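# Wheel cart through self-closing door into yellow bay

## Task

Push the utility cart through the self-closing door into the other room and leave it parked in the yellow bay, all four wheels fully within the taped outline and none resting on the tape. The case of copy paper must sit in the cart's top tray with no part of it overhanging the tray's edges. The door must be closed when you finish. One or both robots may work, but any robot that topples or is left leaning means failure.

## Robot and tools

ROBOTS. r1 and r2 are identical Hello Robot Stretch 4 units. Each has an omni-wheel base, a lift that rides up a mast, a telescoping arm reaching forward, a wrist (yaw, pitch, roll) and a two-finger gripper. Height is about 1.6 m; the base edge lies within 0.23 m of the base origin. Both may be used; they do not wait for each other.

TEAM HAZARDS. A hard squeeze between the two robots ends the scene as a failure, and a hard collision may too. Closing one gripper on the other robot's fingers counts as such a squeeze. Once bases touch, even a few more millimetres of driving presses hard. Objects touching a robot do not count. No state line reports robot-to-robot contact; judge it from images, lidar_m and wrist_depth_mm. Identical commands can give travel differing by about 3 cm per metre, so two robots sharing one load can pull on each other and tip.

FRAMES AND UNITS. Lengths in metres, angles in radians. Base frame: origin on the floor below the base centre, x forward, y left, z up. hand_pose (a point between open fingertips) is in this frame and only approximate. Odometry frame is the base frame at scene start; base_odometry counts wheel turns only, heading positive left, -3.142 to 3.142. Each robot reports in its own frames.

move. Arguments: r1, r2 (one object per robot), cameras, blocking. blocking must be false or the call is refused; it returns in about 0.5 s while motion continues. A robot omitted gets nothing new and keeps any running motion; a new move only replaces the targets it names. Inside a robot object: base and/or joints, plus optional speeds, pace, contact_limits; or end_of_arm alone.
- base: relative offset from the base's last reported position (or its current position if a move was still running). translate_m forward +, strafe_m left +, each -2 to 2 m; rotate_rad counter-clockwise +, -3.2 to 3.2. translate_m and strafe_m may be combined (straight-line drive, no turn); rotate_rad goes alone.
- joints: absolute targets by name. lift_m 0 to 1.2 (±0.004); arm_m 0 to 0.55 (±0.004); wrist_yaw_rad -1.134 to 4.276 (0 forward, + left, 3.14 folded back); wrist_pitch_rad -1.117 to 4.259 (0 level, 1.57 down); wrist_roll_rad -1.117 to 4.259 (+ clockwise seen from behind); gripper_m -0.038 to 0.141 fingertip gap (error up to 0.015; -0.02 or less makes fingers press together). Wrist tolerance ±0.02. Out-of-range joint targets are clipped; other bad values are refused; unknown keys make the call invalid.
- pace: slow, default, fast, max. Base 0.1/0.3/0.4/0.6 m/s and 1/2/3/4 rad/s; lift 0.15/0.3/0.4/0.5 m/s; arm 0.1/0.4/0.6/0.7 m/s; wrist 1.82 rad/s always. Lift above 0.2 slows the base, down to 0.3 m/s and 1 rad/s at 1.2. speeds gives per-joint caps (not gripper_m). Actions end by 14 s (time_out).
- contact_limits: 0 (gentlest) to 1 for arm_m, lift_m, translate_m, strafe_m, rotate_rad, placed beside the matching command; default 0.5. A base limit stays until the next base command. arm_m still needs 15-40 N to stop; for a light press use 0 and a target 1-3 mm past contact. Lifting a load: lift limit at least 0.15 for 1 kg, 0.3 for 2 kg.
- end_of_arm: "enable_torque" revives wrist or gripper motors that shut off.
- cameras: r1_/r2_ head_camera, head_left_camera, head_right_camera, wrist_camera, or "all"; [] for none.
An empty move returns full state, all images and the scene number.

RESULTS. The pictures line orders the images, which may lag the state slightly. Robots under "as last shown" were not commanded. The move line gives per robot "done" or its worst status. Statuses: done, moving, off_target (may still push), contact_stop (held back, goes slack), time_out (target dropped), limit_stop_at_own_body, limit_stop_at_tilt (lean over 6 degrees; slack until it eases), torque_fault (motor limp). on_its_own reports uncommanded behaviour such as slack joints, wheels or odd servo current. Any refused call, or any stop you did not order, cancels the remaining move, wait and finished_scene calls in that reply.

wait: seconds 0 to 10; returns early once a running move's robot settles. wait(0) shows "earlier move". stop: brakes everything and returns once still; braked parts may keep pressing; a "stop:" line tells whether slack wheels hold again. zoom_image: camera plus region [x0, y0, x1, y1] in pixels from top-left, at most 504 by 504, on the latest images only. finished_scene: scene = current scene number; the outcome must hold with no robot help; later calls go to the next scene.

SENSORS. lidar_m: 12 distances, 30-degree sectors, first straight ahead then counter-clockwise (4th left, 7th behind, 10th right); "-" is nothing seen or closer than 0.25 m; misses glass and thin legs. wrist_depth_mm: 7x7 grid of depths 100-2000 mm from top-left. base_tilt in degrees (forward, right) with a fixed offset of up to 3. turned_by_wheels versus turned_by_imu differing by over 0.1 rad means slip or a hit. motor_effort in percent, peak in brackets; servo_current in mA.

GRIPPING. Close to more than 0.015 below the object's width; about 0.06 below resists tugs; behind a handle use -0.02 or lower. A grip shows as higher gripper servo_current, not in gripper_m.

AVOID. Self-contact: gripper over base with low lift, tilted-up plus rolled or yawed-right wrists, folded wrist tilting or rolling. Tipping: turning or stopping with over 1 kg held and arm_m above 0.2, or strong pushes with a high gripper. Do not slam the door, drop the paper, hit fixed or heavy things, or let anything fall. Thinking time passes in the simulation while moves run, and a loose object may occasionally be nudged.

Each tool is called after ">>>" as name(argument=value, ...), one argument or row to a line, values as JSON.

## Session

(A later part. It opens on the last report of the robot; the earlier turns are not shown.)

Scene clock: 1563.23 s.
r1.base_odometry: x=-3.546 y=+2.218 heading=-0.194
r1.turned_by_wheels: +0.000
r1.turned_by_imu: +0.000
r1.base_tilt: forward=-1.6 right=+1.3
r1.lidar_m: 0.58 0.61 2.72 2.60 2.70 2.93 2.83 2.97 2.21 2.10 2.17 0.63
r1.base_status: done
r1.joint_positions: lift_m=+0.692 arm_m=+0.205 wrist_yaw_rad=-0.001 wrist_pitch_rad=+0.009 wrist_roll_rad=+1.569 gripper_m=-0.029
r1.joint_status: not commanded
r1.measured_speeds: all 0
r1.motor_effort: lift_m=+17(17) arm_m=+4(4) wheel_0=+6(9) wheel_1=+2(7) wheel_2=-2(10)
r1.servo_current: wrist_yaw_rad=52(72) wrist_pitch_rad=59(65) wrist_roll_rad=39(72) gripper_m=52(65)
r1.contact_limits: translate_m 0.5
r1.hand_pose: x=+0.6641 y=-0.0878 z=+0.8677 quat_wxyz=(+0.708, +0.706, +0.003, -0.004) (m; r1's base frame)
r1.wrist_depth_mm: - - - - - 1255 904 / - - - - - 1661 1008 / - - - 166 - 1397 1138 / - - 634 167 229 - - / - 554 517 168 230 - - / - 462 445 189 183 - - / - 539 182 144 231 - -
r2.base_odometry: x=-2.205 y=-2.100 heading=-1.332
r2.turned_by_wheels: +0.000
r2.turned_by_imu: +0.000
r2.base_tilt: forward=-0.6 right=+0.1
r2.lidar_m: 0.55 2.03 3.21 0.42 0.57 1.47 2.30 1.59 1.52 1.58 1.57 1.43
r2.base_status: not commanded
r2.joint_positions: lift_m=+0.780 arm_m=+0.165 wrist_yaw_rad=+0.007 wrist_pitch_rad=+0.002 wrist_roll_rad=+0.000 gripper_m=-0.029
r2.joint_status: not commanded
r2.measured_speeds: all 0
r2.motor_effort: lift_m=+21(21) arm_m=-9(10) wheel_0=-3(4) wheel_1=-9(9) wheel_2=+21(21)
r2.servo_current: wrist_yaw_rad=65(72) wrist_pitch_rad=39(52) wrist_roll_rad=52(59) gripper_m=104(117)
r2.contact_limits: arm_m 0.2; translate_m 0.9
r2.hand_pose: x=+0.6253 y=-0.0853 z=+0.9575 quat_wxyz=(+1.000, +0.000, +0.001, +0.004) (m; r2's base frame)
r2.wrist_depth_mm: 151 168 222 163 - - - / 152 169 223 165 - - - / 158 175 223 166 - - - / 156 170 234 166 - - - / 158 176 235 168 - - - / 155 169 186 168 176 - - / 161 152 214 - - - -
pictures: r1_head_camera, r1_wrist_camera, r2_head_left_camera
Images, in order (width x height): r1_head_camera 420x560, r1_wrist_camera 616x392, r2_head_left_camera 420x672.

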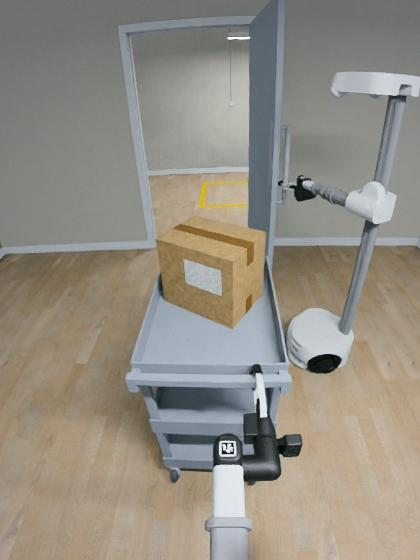

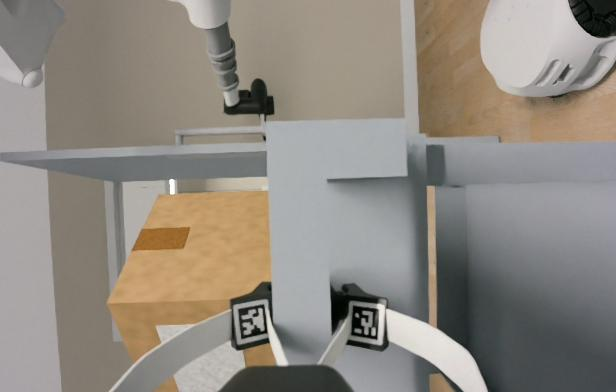

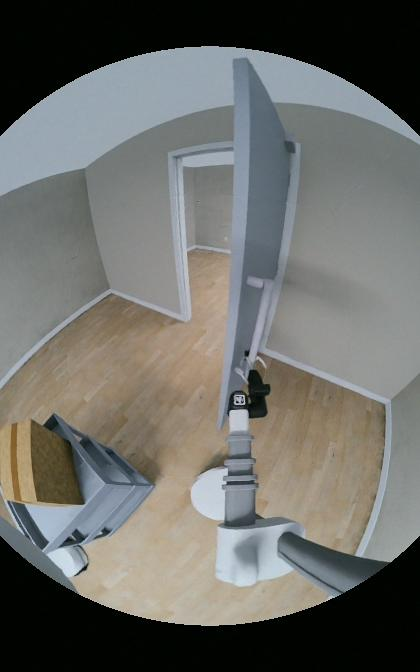

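>>> move(
  blocking=false,
  r1={"base": {"translate_m": 0.25, "strafe_m": 0.04}, "pace": "slow", "contact_limits": {"translate_m": 0.5}},
)

>>> wait(
  seconds=5,
  cameras=["r1_head_camera"],
)

Scene clock: 1574.87 s.
move: r1 moving
r1.base_odometry: x=-3.533 y=+2.217 heading=-0.193
r1.turned_by_wheels: +0.000
r1.turned_by_imu: +0.000
r1.base_tilt: forward=-1.5 right=+1.3
r1.lidar_m: 0.59 0.62 2.72 2.60 2.66 2.94 2.86 3.00 2.23 2.12 2.21 0.68
r1.base_status: translate_m moving; strafe_m moving
r1.joint_positions: lift_m=+0.692 arm_m=+0.205 wrist_yaw_rad=-0.001 wrist_pitch_rad=+0.009 wrist_roll_rad=+1.569 gripper_m=-0.029
r1.joint_status: not commanded
r1.measured_speeds: translate_m=+0.048 strafe_m=+0.008 rotate_rad=-0.002 lift_m=+0.000 arm_m=+0.000 wrist_yaw_rad=+0.000 wrist_pitch_rad=+0.000 wrist_roll_rad=+0.000
r1.motor_effort: lift_m=+17(17) arm_m=+4(4) wheel_0=+5(9) wheel_1=+7(7) wheel_2=-7(8)
r1.servo_current: wrist_yaw_rad=46(59) wrist_pitch_rad=59(59) wrist_roll_rad=59(59) gripper_m=52(59)
r1.contact_limits: translate_m 0.5
r1.hand_pose: x=+0.6641 y=-0.0878 z=+0.8677 quat_wxyz=(+0.708, +0.706, +0.003, -0.004) (m; r1's base frame)
r1.wrist_depth_mm: - - - - - 1618 891 / - - - - - 1708 1008 / - - 1576 168 - 1430 1138 / - - 640 168 230 238 - / - - 525 168 231 - - / - 459 449 189 182 - - / - 496 179 144 232 - -
r2: as last shown
r2.lidar_m: 0.54 2.05 0.88 0.45 0.58 1.44 2.31 1.61 1.53 1.58 1.56 1.45
r2.motor_effort: lift_m=+21(21) arm_m=-9(10) wheel_0=-3(4) wheel_1=-8(9) wheel_2=+20(21)
r2.servo_current: wrist_yaw_rad=46(59) wrist_pitch_rad=39(46) wrist_roll_rad=39(52) gripper_m=111(111)
r2.contact_limits: arm_m 0.2; translate_m 0.9
r2.wrist_depth_mm: 151 168 222 163 - - - / 152 169 223 165 - - - / 158 176 223 166 - - - / 156 170 234 166 - - - / 157 176 235 168 - - - / 154 169 186 167 176 - - / 162 152 213 - - - -
pictures: none

Scene clock: 1578.17 s.
earlier move: r1 done
r1.base_odometry: x=-3.293 y=+2.209 heading=-0.194
r1.turned_by_wheels: +0.000
r1.turned_by_imu: -0.002
r1.base_tilt: forward=-1.6 right=+1.3
r1.lidar_m: 0.58 0.66 2.67 2.56 2.68 3.17 3.11 3.06 2.26 2.16 2.26 0.62
r1.base_status: done
r1.joint_positions: lift_m=+0.692 arm_m=+0.205 wrist_yaw_rad=-0.002 wrist_pitch_rad=+0.009 wrist_roll_rad=+1.569 gripper_m=-0.029
r1.joint_status: not commanded
r1.measured_speeds: all 0
r1.motor_effort: lift_m=+17(17) arm_m=+4(4) wheel_0=+2(9) wheel_1=+2(8) wheel_2=-5(9)
r1.servo_current: wrist_yaw_rad=13(72) wrist_pitch_rad=59(65) wrist_roll_rad=39(72) gripper_m=65(65)
r1.contact_limits: translate_m 0.5
r1.hand_pose: x=+0.6641 y=-0.0880 z=+0.8677 quat_wxyz=(+0.708, +0.706, +0.003, -0.004) (m; r1's base frame)
r1.wrist_depth_mm: - - - - - 1618 904 / - - - - - 1708 1138 / - - - 160 - 230 233 / - - 585 163 224 - - / - 492 484 224 228 - - / - 488 449 189 182 - - / - - 181 144 236 - -
r2.base_odometry: x=-2.205 y=-2.100 heading=-1.332
r2.turned_by_wheels: +0.000
r2.turned_by_imu: +0.000
r2.base_tilt: forward=-0.5 right=+0.1
r2.lidar_m: 0.51 2.01 0.34 0.36 0.57 4.32 2.28 1.60 1.52 1.59 1.56 1.41
r2.base_status: not commanded
r2.joint_positions: lift_m=+0.780 arm_m=+0.165 wrist_yaw_rad=+0.007 wrist_pitch_rad=+0.002 wrist_roll_rad=+0.000 gripper_m=-0.029
r2.joint_status: not commanded
r2.measured_speeds: all 0
r2.motor_effort: lift_m=+21(21) arm_m=-9(10) wheel_0=-4(4) wheel_1=-9(9) wheel_2=+21(21)
r2.servo_current: wrist_yaw_rad=59(72) wrist_pitch_rad=39(46) wrist_roll_rad=39(59) gripper_m=111(111)
r2.contact_limits: arm_m 0.2; translate_m 0.9
r2.hand_pose: x=+0.6253 y=-0.0853 z=+0.9575 quat_wxyz=(+1.000, +0.000, +0.001, +0.004) (m; r2's base frame)
r2.wrist_depth_mm: 151 168 221 163 - - - / 152 169 223 164 - - - / 158 175 224 166 - - - / 155 169 233 165 - - - / 157 176 234 168 - - - / 155 170 185 167 176 - - / 162 152 213 - - - -
wait: 3.30 of 5 s (r1 has come to rest)
pictures: r1_head_camera
Images, in order (width x height): r1_head_camera 420x560.

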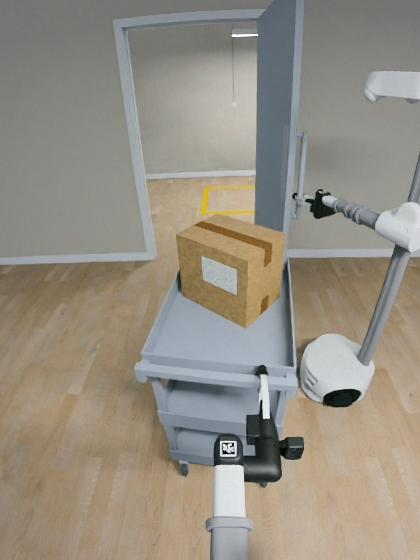

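>>> move(
  blocking=false,
  r1={"base": {"translate_m": -0.42, "strafe_m": 0.24}, "pace": "slow", "contact_limits": {"translate_m": 0.5}},
)

>>> wait(
  seconds=7,
)

>>> move(
  blocking=false,
  r1={"base": {"translate_m": -0.35, "strafe_m": 0.02}, "pace": "slow", "contact_limits": {"translate_m": 0.5}},
)

>>> wait(
  seconds=7,
  cameras=["r1_head_camera"],
)

Scene clock: 1605.87 s.
move: r1 moving
r1.base_odometry: x=-3.303 y=+2.218 heading=-0.194
r1.turned_by_wheels: +0.000
r1.turned_by_imu: +0.000
r1.base_tilt: forward=-1.5 right=+1.3
r1.lidar_m: 0.62 0.66 2.66 2.54 2.67 3.18 3.09 3.07 2.25 2.17 2.25 0.62
r1.base_status: translate_m moving; strafe_m moving
r1.joint_positions: lift_m=+0.692 arm_m=+0.205 wrist_yaw_rad=-0.002 wrist_pitch_rad=+0.010 wrist_roll_rad=+1.569 gripper_m=-0.029
r1.joint_status: not commanded
r1.measured_speeds: translate_m=-0.050 strafe_m=+0.028 rotate_rad=-0.001 lift_m=+0.000 arm_m=+0.000 wrist_yaw_rad=+0.000 wrist_pitch_rad=+0.000 wrist_roll_rad=+0.000
r1.motor_effort: lift_m=+17(17) arm_m=+1(4) wheel_0=-10(11) wheel_1=+1(3) wheel_2=+6(8)
r1.servo_current: wrist_yaw_rad=52(52) wrist_pitch_rad=52(59) wrist_roll_rad=39(72) gripper_m=52(59)
r1.contact_limits: translate_m 0.5
r1.hand_pose: x=+0.6641 y=-0.0880 z=+0.8676 quat_wxyz=(+0.708, +0.706, +0.003, -0.004) (m; r1's base frame)
r1.wrist_depth_mm: - - - - - 1618 904 / - - - - - 1661 1138 / - - 1336 160 - 232 234 / - - 564 161 225 - - / - 488 480 225 228 - - / - 496 455 188 182 - - / - - 179 144 236 - -
r2: as last shown
r2.base_tilt: forward=-0.6 right=+0.2
r2.lidar_m: 0.54 2.04 0.33 0.39 0.58 4.32 2.30 1.63 1.52 1.60 1.55 1.44
r2.motor_effort: lift_m=+21(21) arm_m=-9(10) wheel_0=-3(4) wheel_1=-9(9) wheel_2=+21(21)
r2.servo_current: wrist_yaw_rad=59(59) wrist_pitch_rad=39(46) wrist_roll_rad=52(59) gripper_m=104(111)
r2.contact_limits: arm_m 0.2; translate_m 0.9
r2.wrist_depth_mm: 151 168 222 163 - - - / 152 169 223 165 - - - / 158 175 224 166 - - - / 155 169 233 166 - - - / 158 176 234 168 - - - / 155 169 186 167 176 - - / 162 152 213 - - - -
pictures: none

Scene clock: 1611.37 s.
earlier move: r1 done
r1.base_odometry: x=-3.659 y=+2.525 heading=-0.194
r1.turned_by_wheels: +0.000
r1.turned_by_imu: +0.002
r1.base_tilt: forward=-1.6 right=+1.3
r1.lidar_m: 0.62 0.76 2.42 2.32 2.43 2.76 2.65 2.80 2.48 2.40 2.49 0.64
r1.base_status: done
r1.joint_positions: lift_m=+0.692 arm_m=+0.205 wrist_yaw_rad=+0.001 wrist_pitch_rad=+0.010 wrist_roll_rad=+1.569 gripper_m=-0.029
r1.joint_status: not commanded
r1.measured_speeds: all 0
r1.motor_effort: lift_m=+17(17) arm_m=-4(4) wheel_0=-1(11) wheel_1=-3(6) wheel_2=+5(9)
r1.servo_current: wrist_yaw_rad=52(72) wrist_pitch_rad=59(65) wrist_roll_rad=33(72) gripper_m=52(65)
r1.contact_limits: translate_m 0.5
r1.hand_pose: x=+0.6644 y=-0.0870 z=+0.8676 quat_wxyz=(+0.708, +0.706, +0.004, -0.003) (m; r1's base frame)
r1.wrist_depth_mm: - - - - - 1661 1118 / - 549 544 - 294 - - / - 500 492 185 - 200 202 / - 459 459 135 - - - / - - 569 147 220 - - / - - 691 189 182 - - / - - 179 142 257 140 -
r2.base_odometry: x=-2.205 y=-2.100 heading=-1.332
r2.turned_by_wheels: +0.000
r2.turned_by_imu: +0.001
r2.base_tilt: forward=-0.6 right=+0.1
r2.lidar_m: 0.54 2.02 3.19 0.68 0.65 4.32 2.29 1.61 1.53 1.60 1.55 1.43
r2.base_status: not commanded
r2.joint_positions: lift_m=+0.780 arm_m=+0.165 wrist_yaw_rad=+0.007 wrist_pitch_rad=+0.002 wrist_roll_rad=+0.000 gripper_m=-0.029
r2.joint_status: not commanded
r2.measured_speeds: all 0
r2.motor_effort: lift_m=+21(21) arm_m=-9(10) wheel_0=-4(4) wheel_1=-9(9) wheel_2=+21(21)
r2.servo_current: wrist_yaw_rad=46(78) wrist_pitch_rad=39(46) wrist_roll_rad=39(65) gripper_m=111(117)
r2.contact_limits: arm_m 0.2; translate_m 0.9
r2.hand_pose: x=+0.6253 y=-0.0853 z=+0.9575 quat_wxyz=(+1.000, +0.000, +0.001, +0.004) (m; r2's base frame)
r2.wrist_depth_mm: 151 168 222 163 - - - / 152 169 223 164 - - - / 158 175 223 166 - - - / 156 170 234 166 - - - / 157 176 234 168 - - - / 155 169 186 167 176 - - / 162 152 213 - - - -
wait: 5.50 of 7 s (r1 has come to rest)
pictures: none

Scene clock: 1611.87 s.
move: r1 moving
r1.base_odometry: x=-3.671 y=+2.528 heading=-0.193
r1.turned_by_wheels: +0.000
r1.turned_by_imu: +0.000
r1.base_tilt: forward=-1.6 right=+1.2
r1.lidar_m: 0.64 0.77 2.40 2.33 2.42 2.74 2.65 2.77 2.49 2.39 2.49 0.63
r1.base_status: translate_m moving; strafe_m moving
r1.joint_positions: lift_m=+0.692 arm_m=+0.205 wrist_yaw_rad=+0.001 wrist_pitch_rad=+0.010 wrist_roll_rad=+1.569 gripper_m=-0.029
r1.joint_status: not commanded
r1.measured_speeds: translate_m=-0.050 strafe_m=+0.002 rotate_rad=+0.000 lift_m=+0.000 arm_m=+0.000 wrist_yaw_rad=+0.000 wrist_pitch_rad=+0.000 wrist_roll_rad=+0.000
r1.motor_effort: lift_m=+17(17) arm_m=-4(4) wheel_0=-3(5) wheel_1=-5(7) wheel_2=+9(11)
r1.servo_current: wrist_yaw_rad=46(59) wrist_pitch_rad=59(59) wrist_roll_rad=39(65) gripper_m=52(59)
r1.contact_limits: translate_m 0.5
r1.hand_pose: x=+0.6644 y=-0.0870 z=+0.8676 quat_wxyz=(+0.708, +0.706, +0.004, -0.003) (m; r1's base frame)
r1.wrist_depth_mm: - - - - - 1229 1138 / - 554 539 530 296 - - / - 500 496 186 - 201 202 / - 462 462 135 - - - / - - 569 147 220 - - / - - 699 189 182 - - / - - 178 143 258 141 -
r2: as last shown
r2.turned_by_imu: +0.000
r2.lidar_m: 0.54 2.05 3.21 0.68 0.67 4.29 2.29 1.61 1.53 1.60 1.57 1.44
r2.motor_effort: lift_m=+21(21) arm_m=-9(9) wheel_0=-3(4) wheel_1=-9(9) wheel_2=+20(21)
r2.servo_current: wrist_yaw_rad=52(59) wrist_pitch_rad=46(46) wrist_roll_rad=39(52) gripper_m=104(111)
r2.contact_limits: arm_m 0.2; translate_m 0.9
r2.wrist_depth_mm: 151 168 223 163 - - - / 152 169 223 165 - - - / 158 175 224 166 - - - / 156 170 234 166 - - - / 157 176 234 168 - - - / 154 169 186 168 176 - - / 162 152 213 - - - -
pictures: none

Scene clock: 1616.17 s.
earlier move: r1 done
r1.base_odometry: x=-3.998 y=+2.612 heading=-0.194
r1.turned_by_wheels: +0.000
r1.turned_by_imu: +0.001
r1.base_tilt: forward=-1.5 right=+1.3
r1.lidar_m: 0.61 0.77 2.39 2.28 2.40 2.36 2.31 2.43 2.52 2.42 2.52 0.64
r1.base_status: done
r1.joint_positions: lift_m=+0.692 arm_m=+0.205 wrist_yaw_rad=+0.001 wrist_pitch_rad=+0.010 wrist_roll_rad=+1.569 gripper_m=-0.029
r1.joint_status: not commanded
r1.measured_speeds: all 0
r1.motor_effort: lift_m=+17(17) arm_m=-3(4) wheel_0=+0(6) wheel_1=-2(7) wheel_2=+3(11)
r1.servo_current: wrist_yaw_rad=33(72) wrist_pitch_rad=65(72) wrist_roll_rad=46(72) gripper_m=52(65)
r1.contact_limits: translate_m 0.5
r1.hand_pose: x=+0.6644 y=-0.0870 z=+0.8676 quat_wxyz=(+0.708, +0.706, +0.004, -0.003) (m; r1's base frame)
r1.wrist_depth_mm: - - - - - 1464 1182 / - - 554 539 327 - - / - 512 500 185 - 202 205 / - 462 462 138 - - - / - - 544 148 220 - - / - - 661 189 183 - - / - - 179 143 254 140 -
r2.base_odometry: x=-2.205 y=-2.100 heading=-1.332
r2.turned_by_wheels: +0.000
r2.turned_by_imu: +0.001
r2.base_tilt: forward=-0.6 right=+0.0
r2.lidar_m: 0.54 2.02 3.21 1.02 0.93 4.31 2.30 1.61 1.53 1.59 1.55 1.43
r2.base_status: not commanded
r2.joint_positions: lift_m=+0.780 arm_m=+0.165 wrist_yaw_rad=+0.007 wrist_pitch_rad=+0.002 wrist_roll_rad=+0.000 gripper_m=-0.029
r2.joint_status: not commanded
r2.measured_speeds: all 0
r2.motor_effort: lift_m=+21(21) arm_m=-9(10) wheel_0=-4(4) wheel_1=-9(9) wheel_2=+20(21)
r2.servo_current: wrist_yaw_rad=52(65) wrist_pitch_rad=39(46) wrist_roll_rad=39(59) gripper_m=111(111)
r2.contact_limits: arm_m 0.2; translate_m 0.9
r2.hand_pose: x=+0.6253 y=-0.0853 z=+0.9575 quat_wxyz=(+1.000, +0.000, +0.001, +0.004) (m; r2's base frame)
r2.wrist_depth_mm: 151 168 222 163 - - - / 152 169 224 165 - - - / 158 176 223 166 - - - / 155 170 233 166 - - - / 157 176 235 168 - - - / 155 169 186 167 176 - - / 162 152 213 - - - -
wait: 4.30 of 7 s (r1 has come to rest)
pictures: r1_head_camera
Images, in order (width x height): r1_head_camera 420x560.

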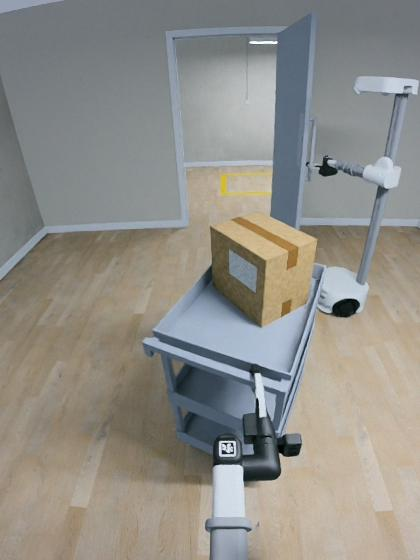

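>>> move(
  blocking=false,
  r1={"joints": {"gripper_m": 0.1}},
)

>>> wait(
  seconds=2,
)

>>> move(
  blocking=false,
  r1={"base": {"translate_m": 0.03, "strafe_m": 0.133}, "pace": "slow", "contact_limits": {"translate_m": 0.2}},
)

>>> wait(
  seconds=3,
  cameras=["r1_wrist_camera"],
)

Scene clock: 1679.20 s.
move: r1 moving
r1.base_odometry: x=-3.998 y=+2.612 heading=-0.194
r1.turned_by_wheels: +0.000
r1.turned_by_imu: +0.000
r1.base_tilt: forward=-1.6 right=+1.3
r1.lidar_m: 0.63 0.76 2.37 2.26 2.38 2.39 2.30 2.45 2.50 2.41 2.54 0.65
r1.base_status: not commanded
r1.joint_positions: lift_m=+0.692 arm_m=+0.205 wrist_yaw_rad=+0.001 wrist_pitch_rad=+0.010 wrist_roll_rad=+1.569 gripper_m=-0.004
r1.joint_status: gripper_m moving
r1.measured_speeds: all 0
r1.motor_effort: lift_m=+17(17) arm_m=-4(4) wheel_0=-1(2) wheel_1=-2(3) wheel_2=+3(4)
r1.servo_current: wrist_yaw_rad=39(65) wrist_pitch_rad=59(65) wrist_roll_rad=33(65) gripper_m=65(72)
r1.contact_limits: translate_m 0.5
r1.hand_pose: x=+0.6644 y=-0.0870 z=+0.8676 quat_wxyz=(+0.708, +0.706, +0.004, -0.003) (m; r1's base frame)
r1.wrist_depth_mm: - - - - - 1430 1205 / - - 569 539 - - - / - 525 504 191 195 205 208 / - 466 466 141 - - - / - - 549 154 224 - - / - - 668 178 185 - - / - - 162 135 259 - -
r2: as last shown
r2.turned_by_imu: +0.000
r2.base_tilt: forward=-0.6 right=+0.1
r2.lidar_m: 0.54 2.02 3.22 1.00 0.92 4.33 2.29 1.60 1.54 1.60 1.54 1.40
r2.motor_effort: lift_m=+21(21) arm_m=-9(9) wheel_0=-3(4) wheel_1=-8(9) wheel_2=+21(21)
r2.servo_current: wrist_yaw_rad=52(65) wrist_pitch_rad=46(46) wrist_roll_rad=46(52) gripper_m=104(111)
r2.contact_limits: arm_m 0.2; translate_m 0.9
r2.wrist_depth_mm: 151 168 221 163 - - - / 152 169 223 165 - - - / 158 176 223 166 - - - / 156 169 234 166 - - - / 158 176 234 168 - - - / 155 169 186 168 176 - - / 162 152 213 - - - -
pictures: none

Scene clock: 1680.70 s.
earlier move: r1 done
r1.base_odometry: x=-3.998 y=+2.612 heading=-0.194
r1.turned_by_wheels: +0.000
r1.turned_by_imu: +0.000
r1.base_tilt: forward=-1.6 right=+1.3
r1.lidar_m: 0.61 0.81 2.41 2.27 2.39 2.37 2.27 2.39 2.51 2.42 2.50 0.71
r1.base_status: not commanded
r1.joint_positions: lift_m=+0.692 arm_m=+0.205 wrist_yaw_rad=+0.001 wrist_pitch_rad=+0.006 wrist_roll_rad=+1.569 gripper_m=+0.100
r1.joint_status: all done
r1.measured_speeds: all 0
r1.motor_effort: lift_m=+17(17) arm_m=-4(4) wheel_0=-1(2) wheel_1=-2(3) wheel_2=+1(4)
r1.servo_current: wrist_yaw_rad=59(72) wrist_pitch_rad=46(65) wrist_roll_rad=39(65) gripper_m=39(104)
r1.contact_limits: translate_m 0.5
r1.hand_pose: x=+0.6644 y=-0.0870 z=+0.8687 quat_wxyz=(+0.708, +0.706, +0.003, -0.002) (m; r1's base frame)
r1.wrist_depth_mm: - - - - - 1499 1205 / - - 585 574 - - - / - - 525 203 205 216 216 / - 492 477 459 - - - / - - 549 508 232 - - / - - 215 676 193 - - / - - - 144 276 1756 -
r2.base_odometry: x=-2.205 y=-2.100 heading=-1.332
r2.turned_by_wheels: +0.000
r2.turned_by_imu: +0.000
r2.base_tilt: forward=-0.6 right=+0.1
r2.lidar_m: 0.53 2.06 3.21 1.00 0.93 4.32 2.30 1.63 1.53 1.58 1.58 1.43
r2.base_status: not commanded
r2.joint_positions: lift_m=+0.780 arm_m=+0.165 wrist_yaw_rad=+0.007 wrist_pitch_rad=+0.002 wrist_roll_rad=+0.000 gripper_m=-0.029
r2.joint_status: not commanded
r2.measured_speeds: all 0
r2.motor_effort: lift_m=+21(21) arm_m=-9(10) wheel_0=-3(4) wheel_1=-9(9) wheel_2=+21(21)
r2.servo_current: wrist_yaw_rad=65(65) wrist_pitch_rad=46(46) wrist_roll_rad=52(59) gripper_m=104(111)
r2.contact_limits: arm_m 0.2; translate_m 0.9
r2.hand_pose: x=+0.6253 y=-0.0853 z=+0.9575 quat_wxyz=(+1.000, +0.000, +0.001, +0.004) (m; r2's base frame)
r2.wrist_depth_mm: 151 168 222 164 - - - / 152 169 223 165 - - - / 158 176 224 166 - - - / 156 170 234 166 - - - / 157 175 235 168 - - - / 155 169 186 168 176 - - / 161 152 213 - - - -
wait: 1.50 of 2 s (r1 has come to rest)
pictures: none

Scene clock: 1681.20 s.
move: r1 moving
r1.base_odometry: x=-3.993 y=+2.624 heading=-0.194
r1.turned_by_wheels: +0.000
r1.turned_by_imu: +0.000
r1.base_tilt: forward=-1.6 right=+1.3
r1.lidar_m: 0.65 0.76 2.37 2.27 2.39 2.37 2.30 2.44 2.53 2.44 2.54 0.65
r1.base_status: translate_m moving; strafe_m moving
r1.joint_positions: lift_m=+0.692 arm_m=+0.205 wrist_yaw_rad=+0.001 wrist_pitch_rad=+0.006 wrist_roll_rad=+1.569 gripper_m=+0.100
r1.joint_status: not commanded
r1.measured_speeds: translate_m=+0.013 strafe_m=+0.049 rotate_rad=-0.002 lift_m=+0.000 arm_m=+0.000 wrist_yaw_rad=+0.000 wrist_pitch_rad=+0.000 wrist_roll_rad=+0.000
r1.motor_effort: lift_m=+17(17) arm_m=-4(4) wheel_0=-4(7) wheel_1=+7(7) wheel_2=-2(4)
r1.servo_current: wrist_yaw_rad=52(65) wrist_pitch_rad=46(52) wrist_roll_rad=52(65) gripper_m=33(46)
r1.contact_limits: translate_m 0.2
r1.hand_pose: x=+0.6644 y=-0.0870 z=+0.8687 quat_wxyz=(+0.708, +0.706, +0.003, -0.002) (m; r1's base frame)
r1.wrist_depth_mm: - - - - - 1430 1205 / - - 574 554 262 - - / - - 517 200 - 213 217 / - 488 473 469 225 - - / - - 569 521 236 - - / - - 214 691 193 - - / - - - 144 273 1808 -
r2: as last shown
r2.base_tilt: forward=-0.5 right=+0.1
r2.lidar_m: 0.52 2.04 3.20 1.00 0.93 4.33 2.32 1.62 1.54 1.58 1.56 1.44
r2.motor_effort: lift_m=+21(21) arm_m=-9(10) wheel_0=-4(4) wheel_1=-9(9) wheel_2=+21(21)
r2.servo_current: wrist_yaw_rad=52(59) wrist_pitch_rad=46(46) wrist_roll_rad=46(59) gripper_m=104(111)
r2.contact_limits: arm_m 0.2; translate_m 0.9
r2.wrist_depth_mm: 151 167 223 163 - - - / 152 168 222 164 - - - / 158 176 223 166 - - - / 156 170 234 166 - - - / 158 176 234 168 - - - / 155 169 186 167 176 - - / 162 152 213 - - - -
pictures: none

Scene clock: 1683.30 s.
earlier move: r1 done
r1.base_odometry: x=-3.943 y=+2.737 heading=-0.194
r1.turned_by_wheels: +0.000
r1.turned_by_imu: +0.001
r1.base_tilt: forward=-1.6 right=+1.3
r1.lidar_m: 0.63 3.08 2.26 2.15 2.22 2.44 2.30 2.45 2.66 2.54 2.66 0.60
r1.base_status: done
r1.joint_positions: lift_m=+0.692 arm_m=+0.205 wrist_yaw_rad=+0.001 wrist_pitch_rad=+0.006 wrist_roll_rad=+1.569 gripper_m=+0.100
r1.joint_status: not commanded
r1.measured_speeds: all 0
r1.motor_effort: lift_m=+17(17) arm_m=-4(4) wheel_0=-3(9) wheel_1=+2(9) wheel_2=-1(4)
r1.servo_current: wrist_yaw_rad=59(65) wrist_pitch_rad=46(59) wrist_roll_rad=46(72) gripper_m=46(46)
r1.contact_limits: translate_m 0.2
r1.hand_pose: x=+0.6644 y=-0.0870 z=+0.8687 quat_wxyz=(+0.708, +0.706, +0.003, -0.002) (m; r1's base frame)
r1.wrist_depth_mm: - 530 508 153 207 - - / - 449 449 162 220 - - / - 521 496 469 235 - - / - - 597 559 250 - - / - - - - 264 1983 - / - - 215 - 191 1537 - / - - - 144 314 1863 1308
r2.base_odometry: x=-2.205 y=-2.100 heading=-1.332
r2.turned_by_wheels: +0.000
r2.turned_by_imu: +0.000
r2.base_tilt: forward=-0.6 right=+0.1
r2.lidar_m: 0.54 2.07 3.22 1.02 0.92 4.31 2.31 1.60 1.52 1.57 1.55 1.41
r2.base_status: not commanded
r2.joint_positions: lift_m=+0.780 arm_m=+0.165 wrist_yaw_rad=+0.007 wrist_pitch_rad=+0.002 wrist_roll_rad=+0.000 gripper_m=-0.029
r2.joint_status: not commanded
r2.measured_speeds: all 0
r2.motor_effort: lift_m=+21(21) arm_m=-9(10) wheel_0=-3(4) wheel_1=-9(9) wheel_2=+21(21)
r2.servo_current: wrist_yaw_rad=59(65) wrist_pitch_rad=39(46) wrist_roll_rad=39(65) gripper_m=111(117)
r2.contact_limits: arm_m 0.2; translate_m 0.9
r2.hand_pose: x=+0.6253 y=-0.0853 z=+0.9575 quat_wxyz=(+1.000, +0.000, +0.001, +0.004) (m; r2's base frame)
r2.wrist_depth_mm: 151 168 222 163 - - - / 152 169 222 165 - - - / 158 176 224 166 - - - / 156 170 234 165 - - - / 158 176 234 168 - - - / 155 169 186 167 176 - - / 161 152 213 - - - -
wait: 2.10 of 3 s (r1 has come to rest)
pictures: r1_wrist_camera
Images, in order (width x height): r1_wrist_camera 616x392.

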